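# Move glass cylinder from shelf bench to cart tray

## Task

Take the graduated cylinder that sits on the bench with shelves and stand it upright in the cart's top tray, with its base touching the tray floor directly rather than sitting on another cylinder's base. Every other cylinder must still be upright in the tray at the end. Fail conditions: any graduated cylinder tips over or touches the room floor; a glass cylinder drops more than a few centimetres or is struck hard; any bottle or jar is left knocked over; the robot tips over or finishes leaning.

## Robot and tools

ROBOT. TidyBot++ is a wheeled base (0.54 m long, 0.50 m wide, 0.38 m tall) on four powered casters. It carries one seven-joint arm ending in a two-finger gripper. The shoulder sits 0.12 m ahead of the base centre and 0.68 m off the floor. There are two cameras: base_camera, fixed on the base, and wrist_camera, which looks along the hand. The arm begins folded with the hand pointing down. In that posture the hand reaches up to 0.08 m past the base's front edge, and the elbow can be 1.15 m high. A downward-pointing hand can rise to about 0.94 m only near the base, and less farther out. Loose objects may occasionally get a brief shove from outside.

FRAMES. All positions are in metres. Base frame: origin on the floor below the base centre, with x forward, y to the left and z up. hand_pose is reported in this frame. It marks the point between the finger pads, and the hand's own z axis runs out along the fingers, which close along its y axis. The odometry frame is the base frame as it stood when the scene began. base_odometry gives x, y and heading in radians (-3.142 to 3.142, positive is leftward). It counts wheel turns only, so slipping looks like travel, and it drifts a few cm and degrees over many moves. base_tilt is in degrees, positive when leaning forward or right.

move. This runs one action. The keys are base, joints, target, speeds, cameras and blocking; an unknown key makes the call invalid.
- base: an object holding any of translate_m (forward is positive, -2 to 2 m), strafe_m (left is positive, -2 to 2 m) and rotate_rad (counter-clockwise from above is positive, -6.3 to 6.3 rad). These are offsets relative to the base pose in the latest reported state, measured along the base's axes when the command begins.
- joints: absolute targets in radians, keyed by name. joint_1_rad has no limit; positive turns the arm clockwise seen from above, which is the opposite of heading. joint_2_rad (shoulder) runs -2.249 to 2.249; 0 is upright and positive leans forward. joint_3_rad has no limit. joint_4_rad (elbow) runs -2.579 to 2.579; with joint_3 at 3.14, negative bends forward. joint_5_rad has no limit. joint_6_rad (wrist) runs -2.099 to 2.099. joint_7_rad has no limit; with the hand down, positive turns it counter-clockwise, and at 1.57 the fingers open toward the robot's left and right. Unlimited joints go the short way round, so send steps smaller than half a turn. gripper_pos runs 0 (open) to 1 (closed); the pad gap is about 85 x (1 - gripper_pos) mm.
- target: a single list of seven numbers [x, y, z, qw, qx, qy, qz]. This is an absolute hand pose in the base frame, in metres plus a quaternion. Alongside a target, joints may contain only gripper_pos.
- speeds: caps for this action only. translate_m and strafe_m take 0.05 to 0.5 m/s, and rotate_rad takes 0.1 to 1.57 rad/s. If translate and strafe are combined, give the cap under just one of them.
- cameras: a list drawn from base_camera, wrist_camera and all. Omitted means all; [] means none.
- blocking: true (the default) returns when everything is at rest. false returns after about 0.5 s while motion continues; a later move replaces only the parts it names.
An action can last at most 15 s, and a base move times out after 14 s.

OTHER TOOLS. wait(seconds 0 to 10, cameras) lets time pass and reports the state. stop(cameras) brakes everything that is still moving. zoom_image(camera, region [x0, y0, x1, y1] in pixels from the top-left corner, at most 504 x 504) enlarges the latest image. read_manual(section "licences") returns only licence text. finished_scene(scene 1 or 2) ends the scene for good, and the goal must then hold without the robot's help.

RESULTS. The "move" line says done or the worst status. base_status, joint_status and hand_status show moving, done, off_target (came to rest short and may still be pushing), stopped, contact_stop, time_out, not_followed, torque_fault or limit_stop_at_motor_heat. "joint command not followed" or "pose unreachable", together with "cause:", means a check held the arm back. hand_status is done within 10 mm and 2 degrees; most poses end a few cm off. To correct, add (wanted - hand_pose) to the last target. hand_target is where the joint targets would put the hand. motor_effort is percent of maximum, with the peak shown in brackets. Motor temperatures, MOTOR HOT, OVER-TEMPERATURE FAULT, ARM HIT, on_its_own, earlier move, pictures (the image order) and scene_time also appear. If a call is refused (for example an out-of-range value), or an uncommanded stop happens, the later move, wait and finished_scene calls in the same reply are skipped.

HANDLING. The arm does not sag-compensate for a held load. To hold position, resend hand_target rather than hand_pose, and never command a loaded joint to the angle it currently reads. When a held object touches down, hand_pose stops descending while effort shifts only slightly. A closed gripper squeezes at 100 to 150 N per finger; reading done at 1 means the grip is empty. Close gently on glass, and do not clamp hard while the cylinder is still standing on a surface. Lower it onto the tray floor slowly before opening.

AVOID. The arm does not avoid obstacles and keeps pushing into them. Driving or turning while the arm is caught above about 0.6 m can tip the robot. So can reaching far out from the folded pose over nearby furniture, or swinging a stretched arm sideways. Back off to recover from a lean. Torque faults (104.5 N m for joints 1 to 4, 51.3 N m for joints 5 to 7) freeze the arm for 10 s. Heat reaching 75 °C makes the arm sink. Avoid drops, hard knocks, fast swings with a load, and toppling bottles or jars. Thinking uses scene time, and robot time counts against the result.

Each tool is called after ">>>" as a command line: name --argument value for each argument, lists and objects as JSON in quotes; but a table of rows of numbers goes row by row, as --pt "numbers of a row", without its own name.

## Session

>>> move

Scene clock: 0.00 s.
Motor temperatures (°C): [28 31 29 30 42 36 36]
base_odometry: x=+0.000 y=+0.000 heading=+0.000
base_tilt: forward=-0.1 right=-1.0
base_status: not commanded
joint_positions: joint_1_rad=-0.034 joint_2_rad=-0.374 joint_3_rad=+3.104 joint_4_rad=-2.552 joint_5_rad=-0.008 joint_6_rad=-0.901 joint_7_rad=+1.554 gripper_pos=+0.000
joint_status: not commanded
motor_effort: joint_1_rad=+1 joint_2_rad=+1 joint_3_rad=+1 joint_4_rad=+14 joint_5_rad=-1 joint_6_rad=+1 joint_7_rad=+0
hand_pose: x=+0.2419 y=+0.0106 z=+0.5831 quat_wxyz=(+0.002, +0.999, +0.024, +0.031) (m; base frame)
hand_target: x=+0.2422 y=+0.0106 z=+0.5833 quat_wxyz=(+0.002, +0.999, +0.024, +0.031) (m; base frame)
hand_status: not commanded
pictures: base_camera, wrist_camera
Images, in order (width x height): base_camera 644x364, wrist_camera 644x476.

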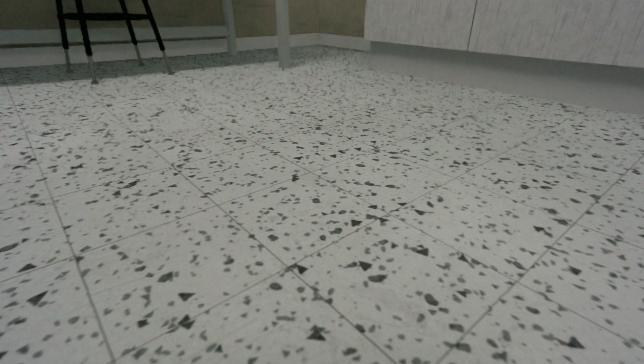

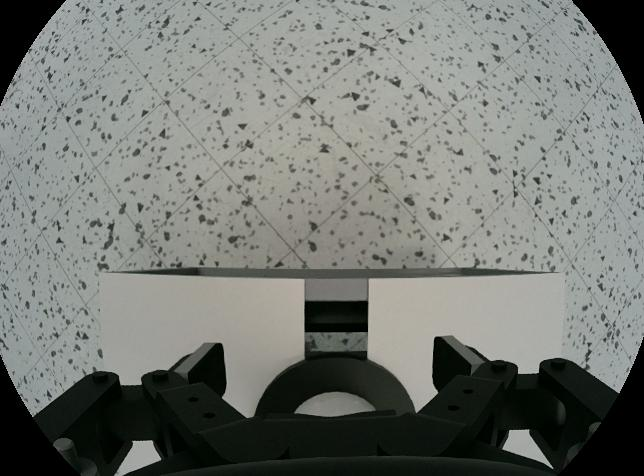

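>>> move --target '[0.50, 0.0, 1.07, -0.015, 0.7071, -0.015, 0.7071]' --base '{"rotate_rad": 0.7}'

>>> move --base '{"rotate_rad": 1.3}'

>>> move --base '{"rotate_rad": 1.3}'

Scene clock: 6.57 s.
Motor temperatures (°C): [28 31 29 30 42 36 36]
move: off_target
base_odometry: x=+0.000 y=+0.000 heading=+0.700
base_tilt: forward=-0.1 right=-1.0
base_status: done
joint_positions: joint_1_rad=-0.019 joint_2_rad=-0.607 joint_3_rad=+3.132 joint_4_rad=-2.058 joint_5_rad=-0.008 joint_6_rad=-0.188 joint_7_rad=+1.554 gripper_pos=+0.000
joint_status: not commanded
motor_effort: joint_1_rad=+0(2) joint_2_rad=+0(3) joint_3_rad=+1(3) joint_4_rad=+22(22) joint_5_rad=-1(2) joint_6_rad=+8(9) joint_7_rad=+0(1)
hand_pose: x=+0.5014 y=+0.0142 z=+1.0439 quat_wxyz=(-0.016, +0.731, +0.003, +0.682) (m; base frame)
hand_target: x=+0.5000 y=+0.0000 z=+1.0700 quat_wxyz=(-0.015, +0.707, -0.015, +0.707) (m; base frame)
hand_status: off_target (0.030 m and 4.4 deg from the pose sent, 0.551 m and 86.5 deg at the start)
pictures: base_camera, wrist_camera
Images, in order (width x height): base_camera 644x364, wrist_camera 644x476.

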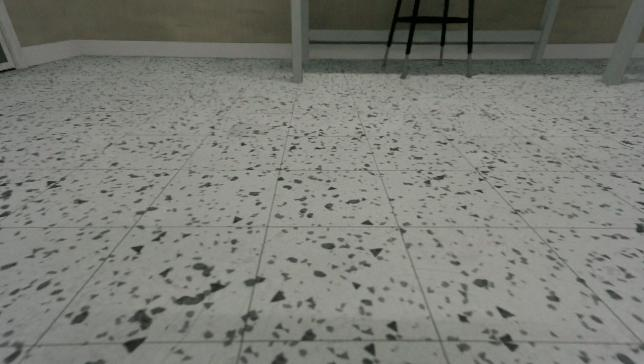

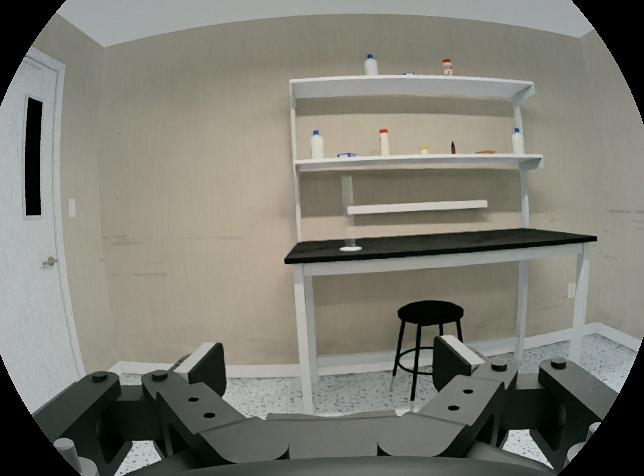

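Scene clock: 8.67 s.
Motor temperatures (°C): [28 31 29 30 42 36 36]
move: done
base_odometry: x=+0.000 y=+0.000 heading=+1.999
base_tilt: forward=-0.1 right=-1.0
base_status: done
joint_positions: joint_1_rad=-0.015 joint_2_rad=-0.607 joint_3_rad=+3.138 joint_4_rad=-2.058 joint_5_rad=-0.008 joint_6_rad=-0.186 joint_7_rad=+1.554 gripper_pos=+0.000
joint_status: not commanded
motor_effort: joint_1_rad=+1(2) joint_2_rad=+1(2) joint_3_rad=+1(3) joint_4_rad=+22(23) joint_5_rad=-1(2) joint_6_rad=+8(9) joint_7_rad=+0(1)
hand_pose: x=+0.5016 y=+0.0096 z=+1.0446 quat_wxyz=(-0.014, +0.730, -0.001, +0.683) (m; base frame)
hand_target: x=+0.5000 y=+0.0000 z=+1.0700 quat_wxyz=(-0.015, +0.707, -0.015, +0.707) (m; base frame)
hand_status: not commanded
pictures: base_camera, wrist_camera
Images, in order (width x height): base_camera 644x364, wrist_camera 644x476.

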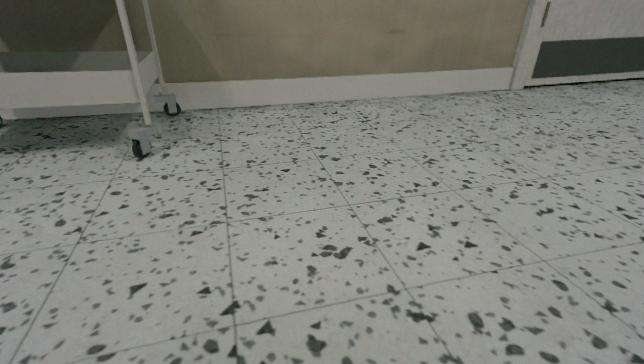

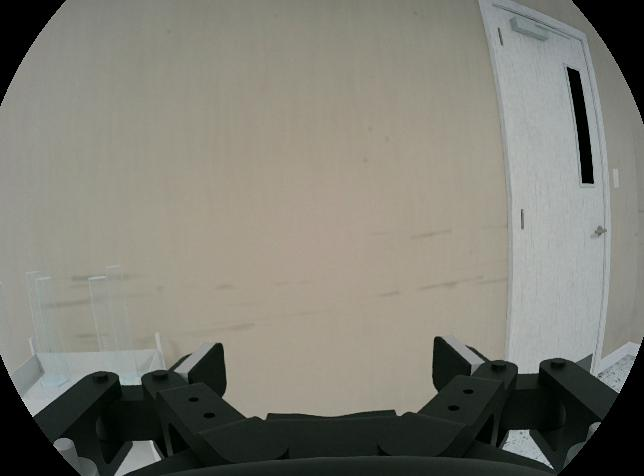

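Scene clock: 10.77 s.
Motor temperatures (°C): [28 31 29 30 42 36 36]
move: done
base_odometry: x=+0.000 y=+0.000 heading=-2.984
base_tilt: forward=-0.1 right=-1.0
base_status: done
joint_positions: joint_1_rad=-0.014 joint_2_rad=-0.607 joint_3_rad=+3.140 joint_4_rad=-2.058 joint_5_rad=-0.008 joint_6_rad=-0.185 joint_7_rad=+1.554 gripper_pos=+0.000
joint_status: not commanded
motor_effort: joint_1_rad=+0(2) joint_2_rad=+1(2) joint_3_rad=+1(3) joint_4_rad=+22(22) joint_5_rad=-1(2) joint_6_rad=+8(9) joint_7_rad=+0(1)
hand_pose: x=+0.5017 y=+0.0079 z=+1.0448 quat_wxyz=(-0.014, +0.730, -0.003, +0.683) (m; base frame)
hand_target: x=+0.5000 y=+0.0000 z=+1.0700 quat_wxyz=(-0.015, +0.707, -0.015, +0.707) (m; base frame)
hand_status: not commanded
pictures: base_camera, wrist_camera
Images, in order (width x height): base_camera 644x364, wrist_camera 644x476.

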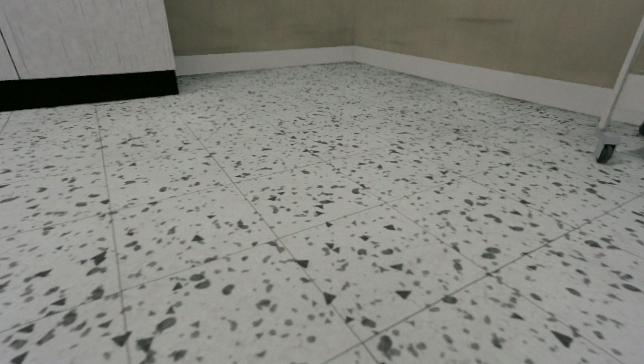

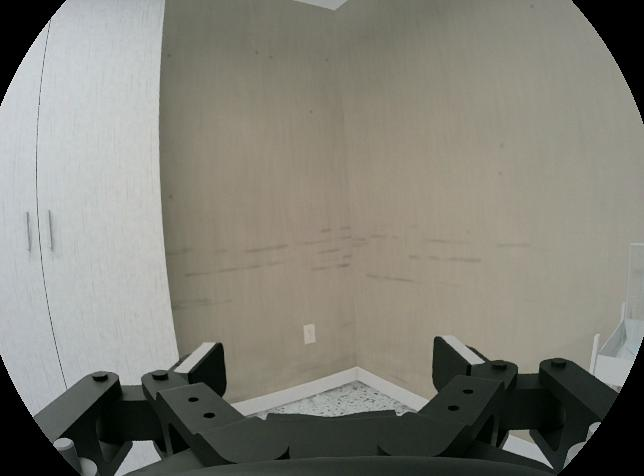

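>>> move --base '{"rotate_rad": -2.639}' --joints '{"joint_6_rad": -0.03}' --cameras '["wrist_camera"]'

>>> move --base '{"translate_m": 0.7}'

>>> zoom_image --camera "wrist_camera" --region '[180, 80, 480, 380]'

Scene clock: 38.07 s.
Motor temperatures (°C): [28 31 29 30 42 36 36]
move: done
base_odometry: x=+0.000 y=+0.000 heading=+0.660
base_tilt: forward=-0.1 right=-1.0
base_status: done
joint_positions: joint_1_rad=-0.013 joint_2_rad=-0.608 joint_3_rad=+3.141 joint_4_rad=-2.051 joint_5_rad=-0.008 joint_6_rad=-0.061 joint_7_rad=+1.554 gripper_pos=+0.000
joint_status: all done
motor_effort: joint_1_rad=+0(2) joint_2_rad=+1(2) joint_3_rad=+1(3) joint_4_rad=+22(24) joint_5_rad=-1(2) joint_6_rad=+9(11) joint_7_rad=+0(1)
hand_pose: x=+0.5010 y=+0.0068 z=+1.0881 quat_wxyz=(-0.014, +0.683, -0.003, +0.730) (m; base frame)
hand_target: x=+0.4981 y=-0.0008 z=+1.1040 quat_wxyz=(-0.015, +0.667, -0.015, +0.745) (m; base frame)
hand_status: not commanded
pictures: wrist_camera
Images, in order (width x height): wrist_camera 644x476.

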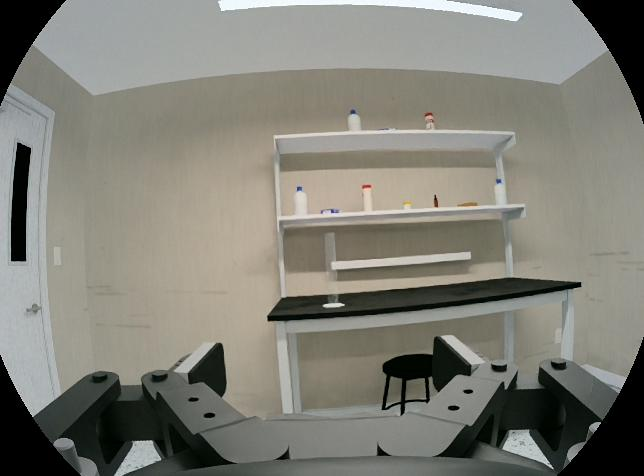

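Scene clock: 40.67 s.
Motor temperatures (°C): [28 31 29 30 42 36 36]
move: done
base_odometry: x=+0.553 y=+0.429 heading=+0.660
base_tilt: forward=-0.1 right=-1.0
base_status: done
joint_positions: joint_1_rad=-0.013 joint_2_rad=-0.607 joint_3_rad=+3.141 joint_4_rad=-2.051 joint_5_rad=-0.008 joint_6_rad=-0.061 joint_7_rad=+1.554 gripper_pos=+0.000
joint_status: not commanded
motor_effort: joint_1_rad=+1(1) joint_2_rad=+1(4) joint_3_rad=+1(2) joint_4_rad=+22(23) joint_5_rad=-1(2) joint_6_rad=+8(9) joint_7_rad=+0(1)
hand_pose: x=+0.5012 y=+0.0068 z=+1.0878 quat_wxyz=(-0.014, +0.683, -0.003, +0.730) (m; base frame)
hand_target: x=+0.4981 y=-0.0008 z=+1.1040 quat_wxyz=(-0.015, +0.667, -0.015, +0.745) (m; base frame)
hand_status: not commanded
pictures: base_camera, wrist_camera
Images, in order (width x height): base_camera 644x364, wrist_camera 644x476.

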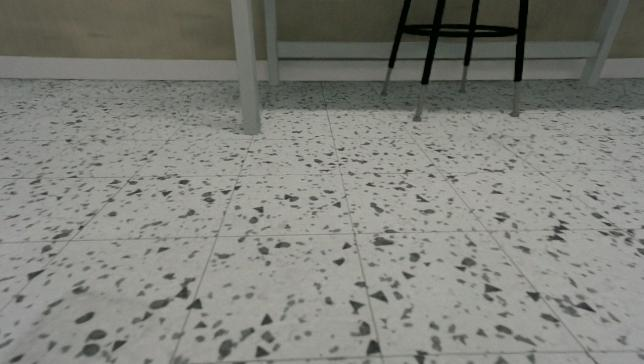

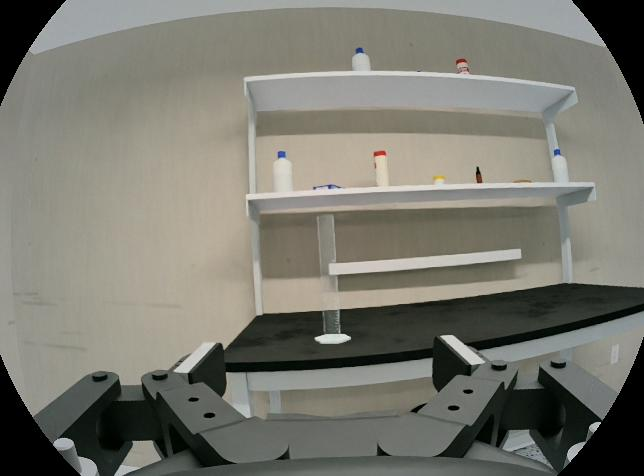

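Scaled by 1.680.

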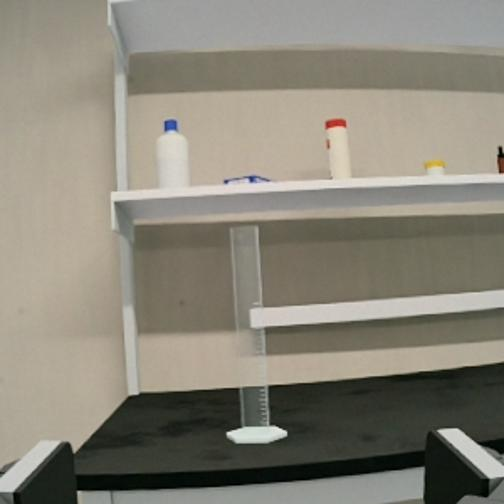

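>>> move --base '{"translate_m": 0.4}' --speeds '{"translate_m": 0.3}' --target '[0.62, 0.0, 1.085, -0.015, 0.694, -0.015, 0.72]'

>>> zoom_image --camera "wrist_camera" --region '[180, 80, 480, 380]'

Scene clock: 54.80 s.
Motor temperatures (°C): [28 31 29 30 42 36 36]
move: off_target
base_odometry: x=+0.869 y=+0.675 heading=+0.659
base_tilt: forward=-0.1 right=-1.0
base_status: done
joint_positions: joint_1_rad=-0.013 joint_2_rad=-0.298 joint_3_rad=+3.141 joint_4_rad=-1.923 joint_5_rad=-0.008 joint_6_rad=+0.024 joint_7_rad=+1.554 gripper_pos=+0.000
joint_status: not commanded
motor_effort: joint_1_rad=+1(2) joint_2_rad=-10(13) joint_3_rad=+1(2) joint_4_rad=+22(23) joint_5_rad=-1(2) joint_6_rad=+8(9) joint_7_rad=+0(0)
hand_pose: x=+0.6206 y=+0.0082 z=+1.0574 quat_wxyz=(-0.013, +0.718, -0.004, +0.696) (m; base frame)
hand_target: x=+0.6200 y=+0.0000 z=+1.0850 quat_wxyz=(-0.015, +0.694, -0.015, +0.720) (m; base frame)
hand_status: off_target (0.029 m and 4.1 deg from the pose sent, 0.119 m and 2.1 deg at the start)
pictures: base_camera, wrist_camera
Images, in order (width x height): base_camera 644x364, wrist_camera 644x476.

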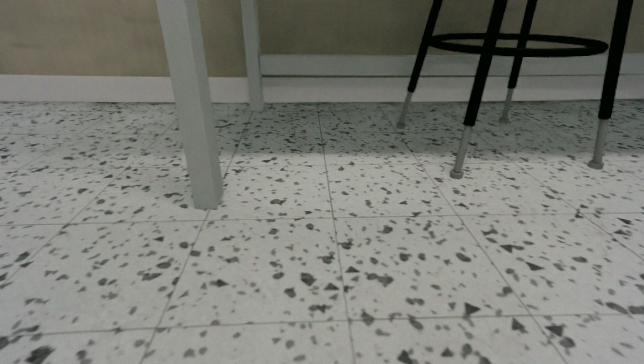

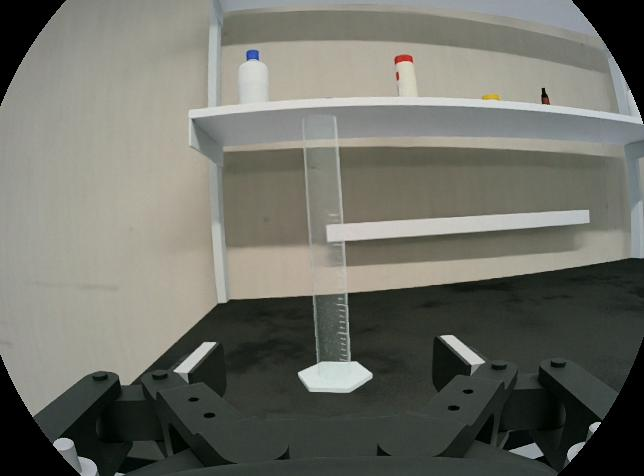

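Scaled by 1.680.

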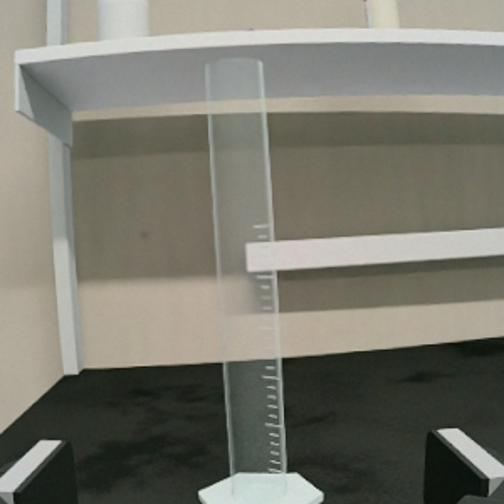

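>>> move --joints '{"joint_7_rad": 1.63, "joint_6_rad": 0.11}' --cameras '[]'

>>> move --base '{"translate_m": 0.22}' --speeds '{"translate_m": 0.2}'

Scene clock: 68.60 s.
Motor temperatures (°C): [28 31 29 30 42 36 36]
move: done
base_odometry: x=+0.869 y=+0.675 heading=+0.659
base_tilt: forward=-0.1 right=-1.0
base_status: not commanded
joint_positions: joint_1_rad=-0.013 joint_2_rad=-0.298 joint_3_rad=+3.141 joint_4_rad=-1.920 joint_5_rad=-0.008 joint_6_rad=+0.070 joint_7_rad=+1.620 gripper_pos=+0.000
joint_status: all done
motor_effort: joint_1_rad=+0(1) joint_2_rad=-10(10) joint_3_rad=+1(1) joint_4_rad=+22(23) joint_5_rad=-1(2) joint_6_rad=+8(9) joint_7_rad=+0(1)
hand_pose: x=+0.6207 y=+0.0081 z=+1.0738 quat_wxyz=(+0.010, +0.700, +0.019, +0.714) (m; base frame)
hand_target: x=+0.6193 y=-0.0003 z=+1.0976 quat_wxyz=(+0.014, +0.679, +0.012, +0.734) (m; base frame)
hand_status: not commanded
pictures: none
No camera images: "cameras" was empty.

Scene clock: 70.50 s.
Motor temperatures (°C): [28 31 29 30 42 36 36]
move: done
base_odometry: x=+1.043 y=+0.810 heading=+0.659
base_tilt: forward=-0.1 right=-1.0
base_status: done
joint_positions: joint_1_rad=-0.013 joint_2_rad=-0.299 joint_3_rad=+3.141 joint_4_rad=-1.919 joint_5_rad=-0.008 joint_6_rad=+0.070 joint_7_rad=+1.620 gripper_pos=+0.000
joint_status: not commanded
motor_effort: joint_1_rad=+1(1) joint_2_rad=-10(13) joint_3_rad=+1(2) joint_4_rad=+22(23) joint_5_rad=-1(2) joint_6_rad=+8(9) joint_7_rad=+0(1)
hand_pose: x=+0.6202 y=+0.0081 z=+1.0748 quat_wxyz=(+0.010, +0.699, +0.019, +0.714) (m; base frame)
hand_target: x=+0.6193 y=-0.0003 z=+1.0976 quat_wxyz=(+0.014, +0.679, +0.012, +0.734) (m; base frame)
hand_status: not commanded
pictures: base_camera, wrist_camera
Images, in order (width x height): base_camera 644x364, wrist_camera 644x476.

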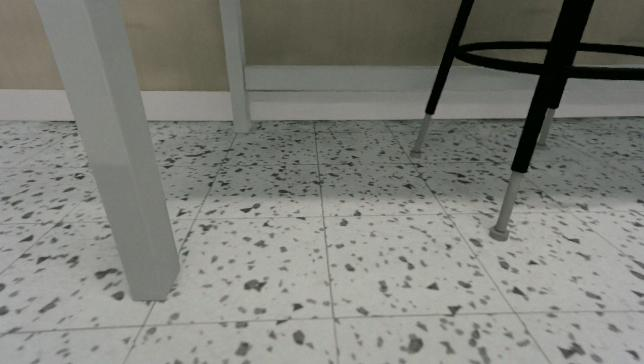

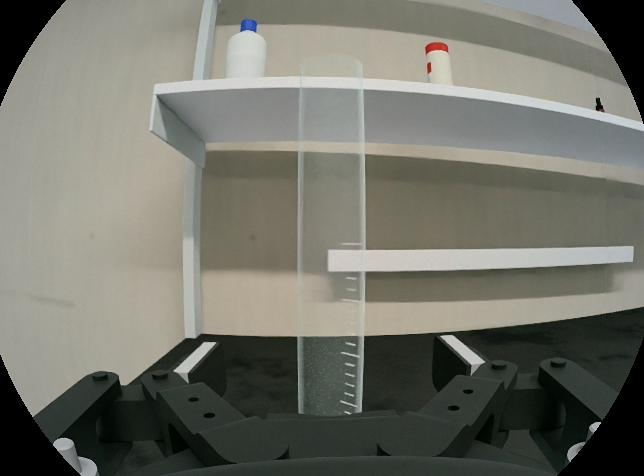

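>>> move --base '{"translate_m": 0.12}' --speeds '{"translate_m": 0.1}'

Scene clock: 75.97 s.
Motor temperatures (°C): [28 31 29 31 42 36 36]
move: done
base_odometry: x=+1.138 y=+0.883 heading=+0.658
base_tilt: forward=-0.1 right=-1.0
base_status: done
joint_positions: joint_1_rad=-0.013 joint_2_rad=-0.299 joint_3_rad=+3.141 joint_4_rad=-1.919 joint_5_rad=-0.008 joint_6_rad=+0.070 joint_7_rad=+1.620 gripper_pos=+0.000
joint_status: not commanded
motor_effort: joint_1_rad=+1(2) joint_2_rad=-9(12) joint_3_rad=+1(1) joint_4_rad=+22(23) joint_5_rad=-1(2) joint_6_rad=+8(9) joint_7_rad=+0(1)
hand_pose: x=+0.6200 y=+0.0081 z=+1.0751 quat_wxyz=(+0.010, +0.699, +0.019, +0.715) (m; base frame)
hand_target: x=+0.6193 y=-0.0003 z=+1.0976 quat_wxyz=(+0.014, +0.679, +0.012, +0.734) (m; base frame)
hand_status: not commanded
pictures: base_camera, wrist_camera
Images, in order (width x height): base_camera 644x364, wrist_camera 644x476.

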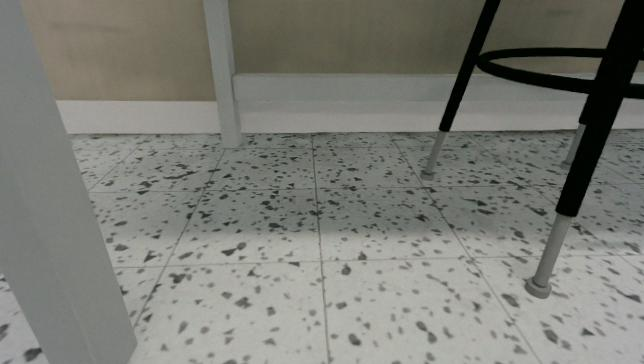

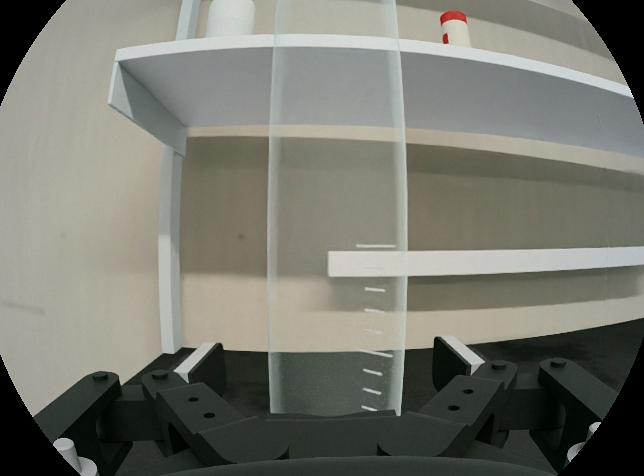

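>>> move --joints '{"gripper_pos": 0.4}'

Scene clock: 83.77 s.
Motor temperatures (°C): [28 31 29 31 42 36 36]
move: done
base_odometry: x=+1.138 y=+0.883 heading=+0.658
base_tilt: forward=-0.1 right=-1.0
base_status: not commanded
joint_positions: joint_1_rad=-0.013 joint_2_rad=-0.299 joint_3_rad=+3.141 joint_4_rad=-1.919 joint_5_rad=-0.008 joint_6_rad=+0.070 joint_7_rad=+1.620 gripper_pos=+0.400
joint_status: all done
motor_effort: joint_1_rad=+0(1) joint_2_rad=-9(10) joint_3_rad=+1(1) joint_4_rad=+22(22) joint_5_rad=-1(2) joint_6_rad=+8(9) joint_7_rad=+0(0)
hand_pose: x=+0.6200 y=+0.0081 z=+1.0751 quat_wxyz=(+0.010, +0.699, +0.019, +0.715) (m; base frame)
hand_target: x=+0.6193 y=-0.0003 z=+1.0976 quat_wxyz=(+0.014, +0.679, +0.012, +0.734) (m; base frame)
hand_status: not commanded
pictures: base_camera, wrist_camera
Images, in order (width x height): base_camera 644x364, wrist_camera 644x476.

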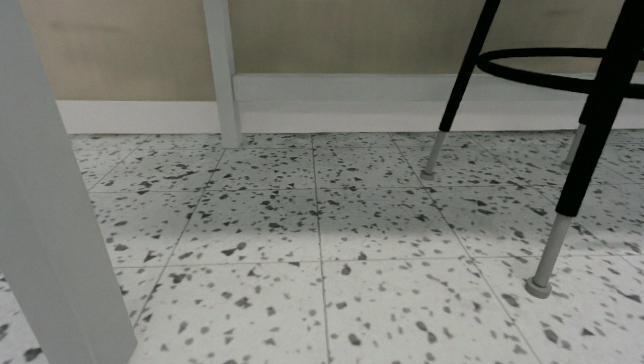

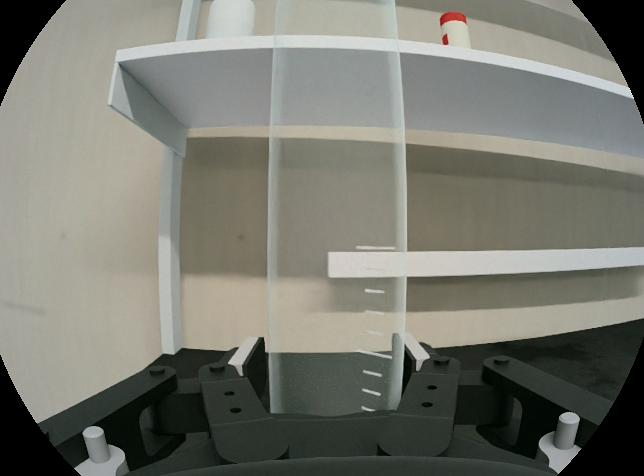

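>>> move --joints '{"gripper_pos": 0.48}' --cameras '[]'

>>> move --joints '{"gripper_pos": 0.65}'

Scene clock: 87.73 s.
Motor temperatures (°C): [28 31 29 31 42 36 36]
move: done
base_odometry: x=+1.138 y=+0.883 heading=+0.658
base_tilt: forward=-0.1 right=-1.0
base_status: not commanded
joint_positions: joint_1_rad=-0.013 joint_2_rad=-0.299 joint_3_rad=+3.141 joint_4_rad=-1.919 joint_5_rad=-0.008 joint_6_rad=+0.070 joint_7_rad=+1.620 gripper_pos=+0.480
joint_status: all done
motor_effort: joint_1_rad=+1(1) joint_2_rad=-9(10) joint_3_rad=+1(1) joint_4_rad=+22(23) joint_5_rad=-1(2) joint_6_rad=+8(9) joint_7_rad=+0(0)
hand_pose: x=+0.6200 y=+0.0081 z=+1.0751 quat_wxyz=(+0.010, +0.699, +0.019, +0.715) (m; base frame)
hand_target: x=+0.6193 y=-0.0003 z=+1.0976 quat_wxyz=(+0.014, +0.679, +0.012, +0.734) (m; base frame)
hand_status: not commanded
pictures: none
No camera images: "cameras" was empty.

Scene clock: 88.33 s.
Motor temperatures (°C): [28 31 29 31 42 36 36]
move: off_target
base_odometry: x=+1.138 y=+0.883 heading=+0.658
base_tilt: forward=-0.1 right=-1.0
base_status: not commanded
joint_positions: joint_1_rad=-0.013 joint_2_rad=-0.299 joint_3_rad=+3.141 joint_4_rad=-1.919 joint_5_rad=-0.008 joint_6_rad=+0.071 joint_7_rad=+1.620 gripper_pos=+0.558
joint_status: gripper_pos off_target (ended at +0.558, target +0.650)
motor_effort: joint_1_rad=+1(1) joint_2_rad=-9(10) joint_3_rad=+1(1) joint_4_rad=+22(22) joint_5_rad=+0(1) joint_6_rad=+9(9) joint_7_rad=+0(1)
hand_pose: x=+0.6200 y=+0.0081 z=+1.0752 quat_wxyz=(+0.010, +0.699, +0.019, +0.715) (m; base frame)
hand_target: x=+0.6193 y=-0.0003 z=+1.0976 quat_wxyz=(+0.014, +0.679, +0.012, +0.734) (m; base frame)
hand_status: not commanded
pictures: base_camera, wrist_camera
Images, in order (width x height): base_camera 644x364, wrist_camera 644x476.

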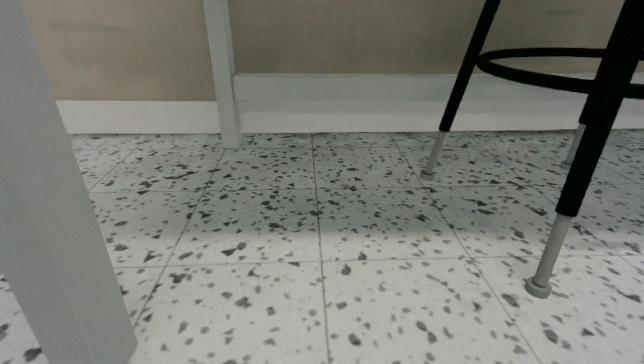

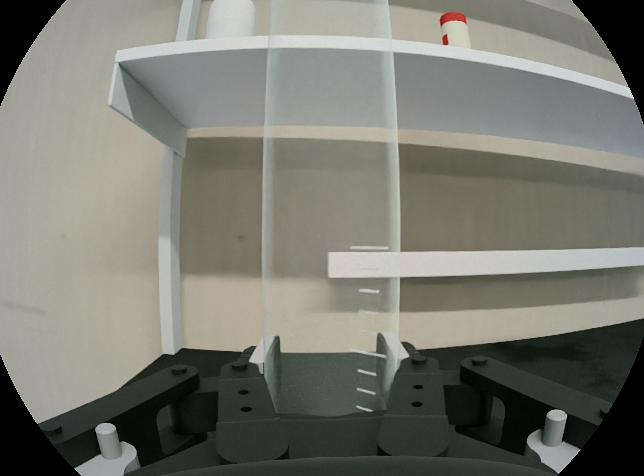

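>>> move --joints '{"gripper_pos": 0.73}' --cameras '[]'

>>> move --target '[0.6193, 0.0, 1.13, 0.014, 0.679, 0.012, 0.734]' --cameras '["wrist_camera"]'

Scene clock: 93.40 s.
Motor temperatures (°C): [28 31 29 31 42 36 36]
move: off_target
base_odometry: x=+1.138 y=+0.883 heading=+0.658
base_tilt: forward=-0.1 right=-1.0
base_status: not commanded
joint_positions: joint_1_rad=-0.013 joint_2_rad=-0.299 joint_3_rad=+3.141 joint_4_rad=-1.919 joint_5_rad=-0.008 joint_6_rad=+0.071 joint_7_rad=+1.620 gripper_pos=+0.558
joint_status: gripper_pos off_target (ended at +0.558, target +0.730)
motor_effort: joint_1_rad=+1(1) joint_2_rad=-9(10) joint_3_rad=+2(2) joint_4_rad=+22(22) joint_5_rad=-1(1) joint_6_rad=+9(9) joint_7_rad=+0(1)
hand_pose: x=+0.6200 y=+0.0081 z=+1.0752 quat_wxyz=(+0.010, +0.699, +0.019, +0.715) (m; base frame)
hand_target: x=+0.6193 y=-0.0003 z=+1.0976 quat_wxyz=(+0.014, +0.679, +0.012, +0.734) (m; base frame)
hand_status: not commanded
pictures: none
No camera images: "cameras" was empty.

Scene clock: 94.33 s.
Motor temperatures (°C): [28 31 29 31 42 36 36]
move: off_target
base_odometry: x=+1.138 y=+0.883 heading=+0.658
base_tilt: forward=-0.1 right=-1.0
base_status: not commanded
joint_positions: joint_1_rad=-0.013 joint_2_rad=-0.294 joint_3_rad=+3.141 joint_4_rad=-1.826 joint_5_rad=-0.008 joint_6_rad=+0.023 joint_7_rad=+1.620 gripper_pos=+0.558
joint_status: not commanded
motor_effort: joint_1_rad=+1(1) joint_2_rad=-12(13) joint_3_rad=+1(1) joint_4_rad=+25(26) joint_5_rad=-1(2) joint_6_rad=+10(11) joint_7_rad=+0(1)
hand_pose: x=+0.6220 y=+0.0082 z=+1.1155 quat_wxyz=(+0.010, +0.685, +0.018, +0.728) (m; base frame)
hand_target: x=+0.6193 y=+0.0000 z=+1.1300 quat_wxyz=(+0.014, +0.679, +0.012, +0.734) (m; base frame)
hand_status: off_target (0.017 m and 1.3 deg from the pose sent, 0.055 m and 3.3 deg at the start)
pictures: wrist_camera
Images, in order (width x height): wrist_camera 644x476.

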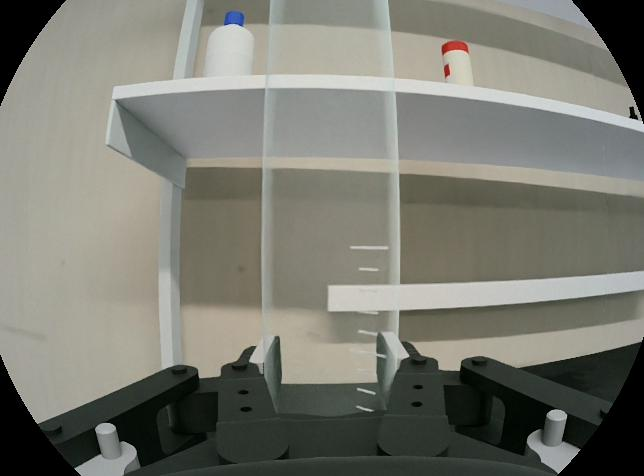

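>>> move --base '{"translate_m": -0.95}' --speeds '{"translate_m": 0.3}' --cameras '[]'

>>> move --base '{"rotate_rad": 1.572}' --speeds '{"rotate_rad": 0.8}'

>>> move --base '{"strafe_m": 0.75}' --speeds '{"strafe_m": 0.35}' --target '[0.45, 0.0, 1.12, 0.010, 0.92, 0.01, 0.39]'

Scene clock: 116.70 s.
Motor temperatures (°C): [28 31 29 31 42 36 36]
move: done
base_odometry: x=+0.387 y=+0.302 heading=+0.658
base_tilt: forward=-0.1 right=-1.0
base_status: done
joint_positions: joint_1_rad=-0.013 joint_2_rad=-0.294 joint_3_rad=+3.141 joint_4_rad=-1.826 joint_5_rad=-0.008 joint_6_rad=+0.022 joint_7_rad=+1.620 gripper_pos=+0.558
joint_status: not commanded
motor_effort: joint_1_rad=+0(2) joint_2_rad=-11(15) joint_3_rad=+1(2) joint_4_rad=+25(25) joint_5_rad=-1(2) joint_6_rad=+10(11) joint_7_rad=+0(0)
hand_pose: x=+0.6219 y=+0.0081 z=+1.1157 quat_wxyz=(+0.010, +0.685, +0.018, +0.728) (m; base frame)
hand_target: x=+0.6193 y=+0.0000 z=+1.1300 quat_wxyz=(+0.014, +0.679, +0.012, +0.734) (m; base frame)
hand_status: not commanded
pictures: none
No camera images: "cameras" was empty.

Scene clock: 119.47 s.
Motor temperatures (°C): [28 31 29 31 42 36 36]
move: done
base_odometry: x=+0.387 y=+0.302 heading=+2.230
base_tilt: forward=-0.1 right=-1.0
base_status: done
joint_positions: joint_1_rad=-0.011 joint_2_rad=-0.294 joint_3_rad=+3.144 joint_4_rad=-1.826 joint_5_rad=-0.008 joint_6_rad=+0.022 joint_7_rad=+1.620 gripper_pos=+0.558
joint_status: not commanded
motor_effort: joint_1_rad=+1(2) joint_2_rad=-11(13) joint_3_rad=+1(4) joint_4_rad=+24(25) joint_5_rad=-1(2) joint_6_rad=+10(11) joint_7_rad=+0(0)
hand_pose: x=+0.6220 y=+0.0057 z=+1.1157 quat_wxyz=(+0.011, +0.685, +0.017, +0.728) (m; base frame)
hand_target: x=+0.6193 y=+0.0000 z=+1.1300 quat_wxyz=(+0.014, +0.679, +0.012, +0.734) (m; base frame)
hand_status: not commanded
pictures: base_camera, wrist_camera
Images, in order (width x height): base_camera 644x364, wrist_camera 644x476.

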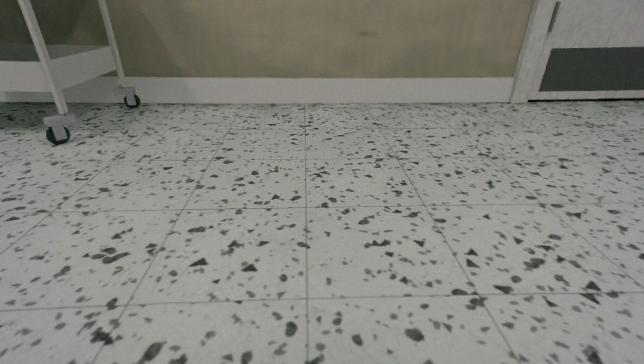

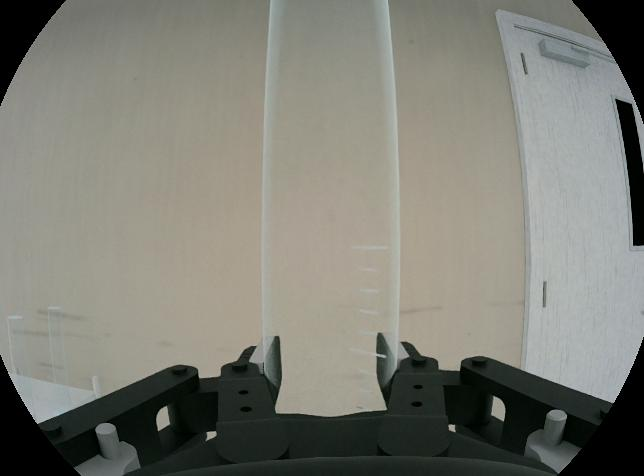

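Scene clock: 122.53 s.
Motor temperatures (°C): [28 31 29 31 42 36 36]
move: off_target
base_odometry: x=-0.206 y=-0.158 heading=+2.230
base_tilt: forward=-0.1 right=-1.0
base_status: done
joint_positions: joint_1_rad=-0.011 joint_2_rad=-0.224 joint_3_rad=+3.143 joint_4_rad=-0.926 joint_5_rad=-0.008 joint_6_rad=-1.625 joint_7_rad=+1.620 gripper_pos=+0.558
joint_status: not commanded
motor_effort: joint_1_rad=+0(2) joint_2_rad=-6(12) joint_3_rad=+1(3) joint_4_rad=+16(25) joint_5_rad=-1(2) joint_6_rad=+7(11) joint_7_rad=+0(0)
hand_pose: x=+0.4546 y=+0.0070 z=+1.1184 quat_wxyz=(+0.004, +0.918, +0.029, +0.396) (m; base frame)
hand_target: x=+0.4500 y=+0.0000 z=+1.1200 quat_wxyz=(+0.010, +0.921, +0.010, +0.390) (m; base frame)
hand_status: off_target (0.009 m and 2.4 deg from the pose sent, 0.172 m and 47.6 deg at the start)
pictures: base_camera, wrist_camera
Images, in order (width x height): base_camera 644x364, wrist_camera 644x476.

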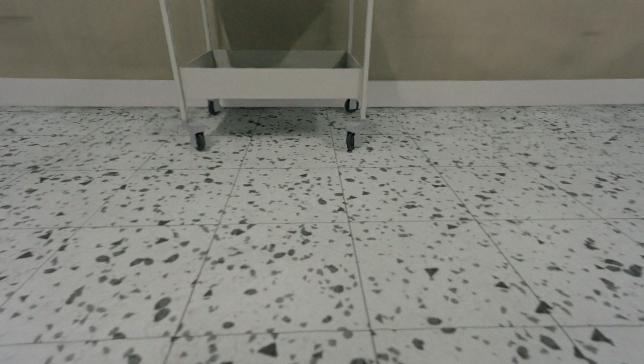

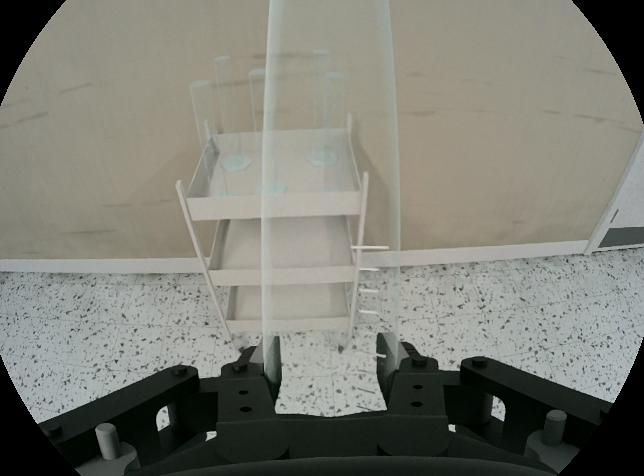

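>>> zoom_image --camera "wrist_camera" --region '[150, 20, 420, 240]'

>>> move

Scaled by 1.867.

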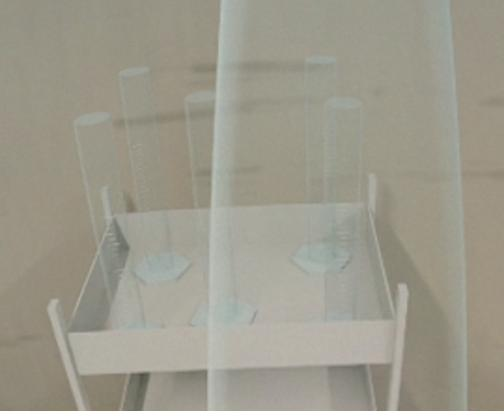

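Scene clock: 241.97 s.
Motor temperatures (°C): [28 31 29 31 42 36 36]
base_odometry: x=-0.206 y=-0.158 heading=+2.230
base_tilt: forward=-0.1 right=-1.0
base_status: done
joint_positions: joint_1_rad=-0.011 joint_2_rad=-0.224 joint_3_rad=+3.143 joint_4_rad=-0.926 joint_5_rad=-0.008 joint_6_rad=-1.627 joint_7_rad=+1.620 gripper_pos=+0.558
joint_status: not commanded
motor_effort: joint_1_rad=+1(2) joint_2_rad=-6(12) joint_3_rad=+1(3) joint_4_rad=+16(25) joint_5_rad=-1(2) joint_6_rad=+7(11) joint_7_rad=+0(0)
hand_pose: x=+0.4543 y=+0.0070 z=+1.1180 quat_wxyz=(+0.004, +0.918, +0.029, +0.395) (m; base frame)
hand_target: x=+0.4500 y=+0.0000 z=+1.1200 quat_wxyz=(+0.010, +0.921, +0.010, +0.390) (m; base frame)
hand_status: off_target (0.008 m and 2.3 deg from the pose sent, 0.172 m and 47.6 deg at the start)
pictures: base_camera, wrist_camera
Images, in order (width x height): base_camera 644x364, wrist_camera 644x476.

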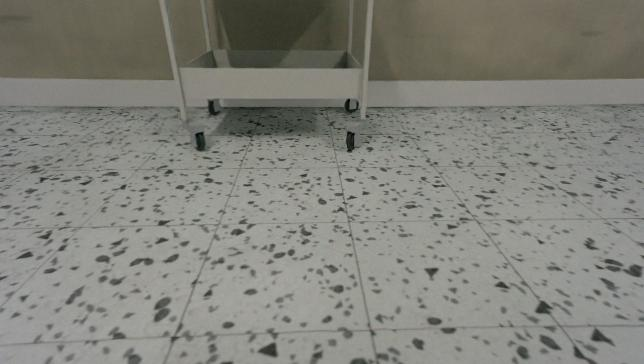

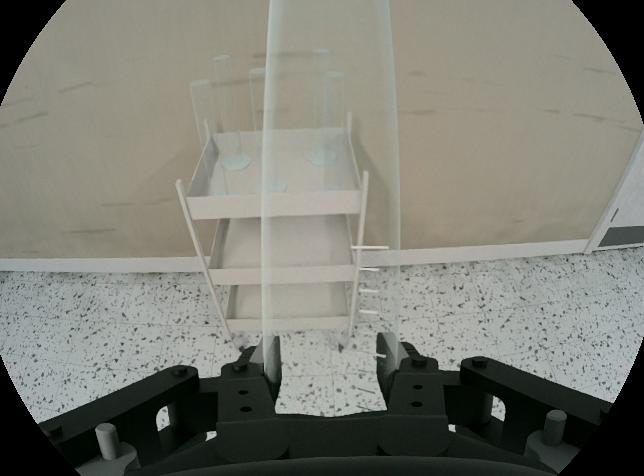

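>>> move --base '{"strafe_m":-0.75}' --target '[0.6193,0,1.13,0.014,0.679,0.012,0.734]' --speeds '{"strafe_m":0.25}' --cameras '[]'

>>> move --base '{"rotate_rad":-1.572}' --speeds '{"rotate_rad":0.5}'

Scene clock: 286.17 s.
Motor temperatures (°C): [28 31 29 31 42 36 36]
move: off_target
base_odometry: x=+0.387 y=+0.302 heading=+2.230
base_tilt: forward=-0.1 right=-1.0
base_status: done
joint_positions: joint_1_rad=-0.010 joint_2_rad=-0.279 joint_3_rad=+3.145 joint_4_rad=-1.803 joint_5_rad=-0.008 joint_6_rad=-0.051 joint_7_rad=+1.620 gripper_pos=+0.558
joint_status: not commanded
motor_effort: joint_1_rad=+1(2) joint_2_rad=-12(13) joint_3_rad=+1(4) joint_4_rad=+25(25) joint_5_rad=-1(2) joint_6_rad=+10(11) joint_7_rad=+0(1)
hand_pose: x=+0.6286 y=+0.0047 z=+1.0998 quat_wxyz=(+0.011, +0.708, +0.017, +0.706) (m; base frame)
hand_target: x=+0.6193 y=+0.0000 z=+1.1300 quat_wxyz=(+0.014, +0.679, +0.012, +0.734) (m; base frame)
hand_status: off_target (0.032 m and 4.7 deg from the pose sent, 0.166 m and 47.9 deg at the start)
pictures: none
No camera images: "cameras" was empty.

Scene clock: 289.93 s.
Motor temperatures (°C): [28 31 29 31 42 36 36]
move: done
base_odometry: x=+0.387 y=+0.302 heading=+0.658
base_tilt: forward=-0.1 right=-1.0
base_status: done
joint_positions: joint_1_rad=-0.009 joint_2_rad=-0.279 joint_3_rad=+3.147 joint_4_rad=-1.803 joint_5_rad=-0.008 joint_6_rad=-0.050 joint_7_rad=+1.620 gripper_pos=+0.558
joint_status: not commanded
motor_effort: joint_1_rad=+0(2) joint_2_rad=-12(13) joint_3_rad=+1(3) joint_4_rad=+24(25) joint_5_rad=-1(2) joint_6_rad=+10(10) joint_7_rad=+0(1)
hand_pose: x=+0.6284 y=+0.0028 z=+1.1002 quat_wxyz=(+0.012, +0.708, +0.015, +0.706) (m; base frame)
hand_target: x=+0.6193 y=+0.0000 z=+1.1300 quat_wxyz=(+0.014, +0.679, +0.012, +0.734) (m; base frame)
hand_status: not commanded
pictures: base_camera, wrist_camera
Images, in order (width x height): base_camera 644x364, wrist_camera 644x476.

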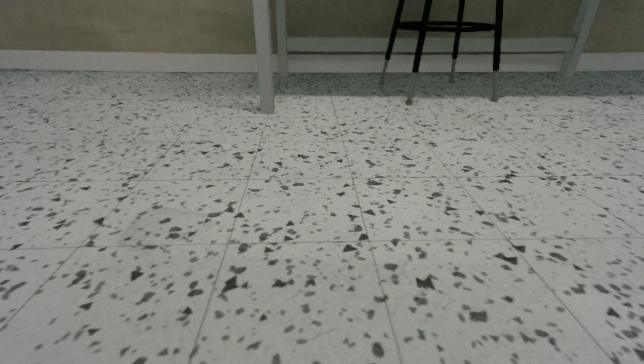

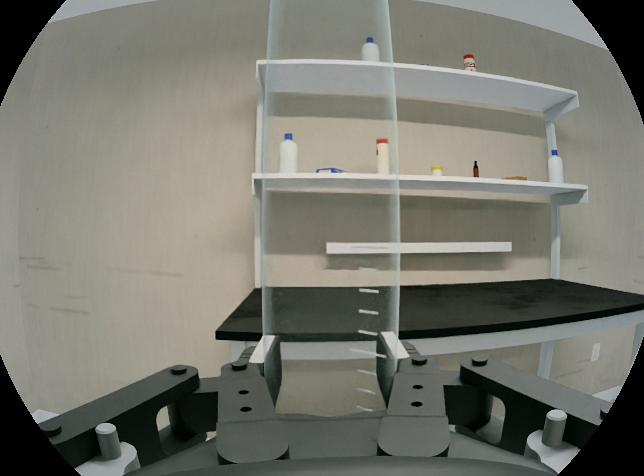

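>>> move --target '[0.6193,0,1.15,0.014,0.676,0.012,0.737]' --cameras '[]'

>>> move --base '{"translate_m":0.85}' --speeds '{"translate_m":0.2}'

Scene clock: 300.33 s.
Motor temperatures (°C): [28 31 29 31 42 36 36]
move: off_target
base_odometry: x=+0.387 y=+0.302 heading=+0.658
base_tilt: forward=-0.1 right=-1.0
base_status: not commanded
joint_positions: joint_1_rad=-0.009 joint_2_rad=-0.282 joint_3_rad=+3.147 joint_4_rad=-1.766 joint_5_rad=-0.008 joint_6_rad=-0.051 joint_7_rad=+1.620 gripper_pos=+0.558
joint_status: not commanded
motor_effort: joint_1_rad=+1(2) joint_2_rad=-11(13) joint_3_rad=+1(1) joint_4_rad=+24(26) joint_5_rad=-1(2) joint_6_rad=+10(11) joint_7_rad=+0(1)
hand_pose: x=+0.6263 y=+0.0028 z=+1.1244 quat_wxyz=(+0.012, +0.694, +0.015, +0.719) (m; base frame)
hand_target: x=+0.6193 y=+0.0000 z=+1.1500 quat_wxyz=(+0.014, +0.676, +0.012, +0.737) (m; base frame)
hand_status: off_target (0.027 m and 2.9 deg from the pose sent, 0.051 m and 5.1 deg at the start)
pictures: none
No camera images: "cameras" was empty.

Scene clock: 305.40 s.
Motor temperatures (°C): [28 31 29 31 42 36 36]
move: done
base_odometry: x=+1.059 y=+0.822 heading=+0.658
base_tilt: forward=-0.1 right=-1.0
base_status: done
joint_positions: joint_1_rad=-0.009 joint_2_rad=-0.283 joint_3_rad=+3.147 joint_4_rad=-1.766 joint_5_rad=-0.008 joint_6_rad=-0.051 joint_7_rad=+1.620 gripper_pos=+0.558
joint_status: not commanded
motor_effort: joint_1_rad=+1(1) joint_2_rad=-12(16) joint_3_rad=+1(2) joint_4_rad=+24(26) joint_5_rad=-2(2) joint_6_rad=+10(11) joint_7_rad=+0(0)
hand_pose: x=+0.6258 y=+0.0028 z=+1.1250 quat_wxyz=(+0.012, +0.694, +0.015, +0.720) (m; base frame)
hand_target: x=+0.6193 y=+0.0000 z=+1.1500 quat_wxyz=(+0.014, +0.676, +0.012, +0.737) (m; base frame)
hand_status: not commanded
pictures: base_camera, wrist_camera
Images, in order (width x height): base_camera 644x364, wrist_camera 644x476.

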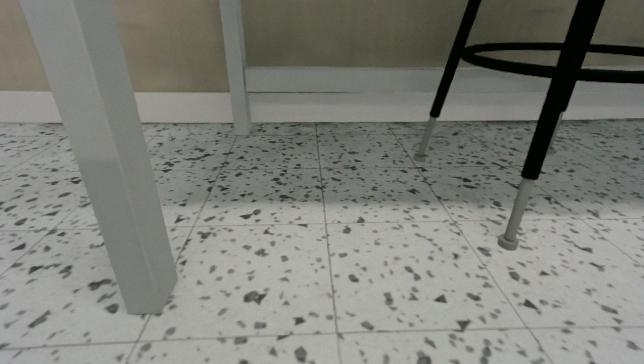

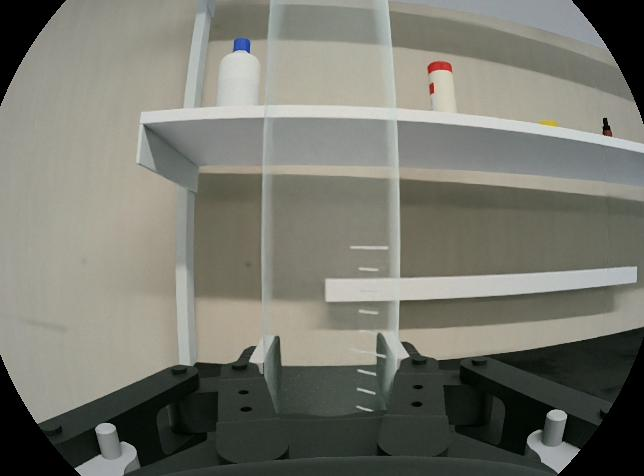

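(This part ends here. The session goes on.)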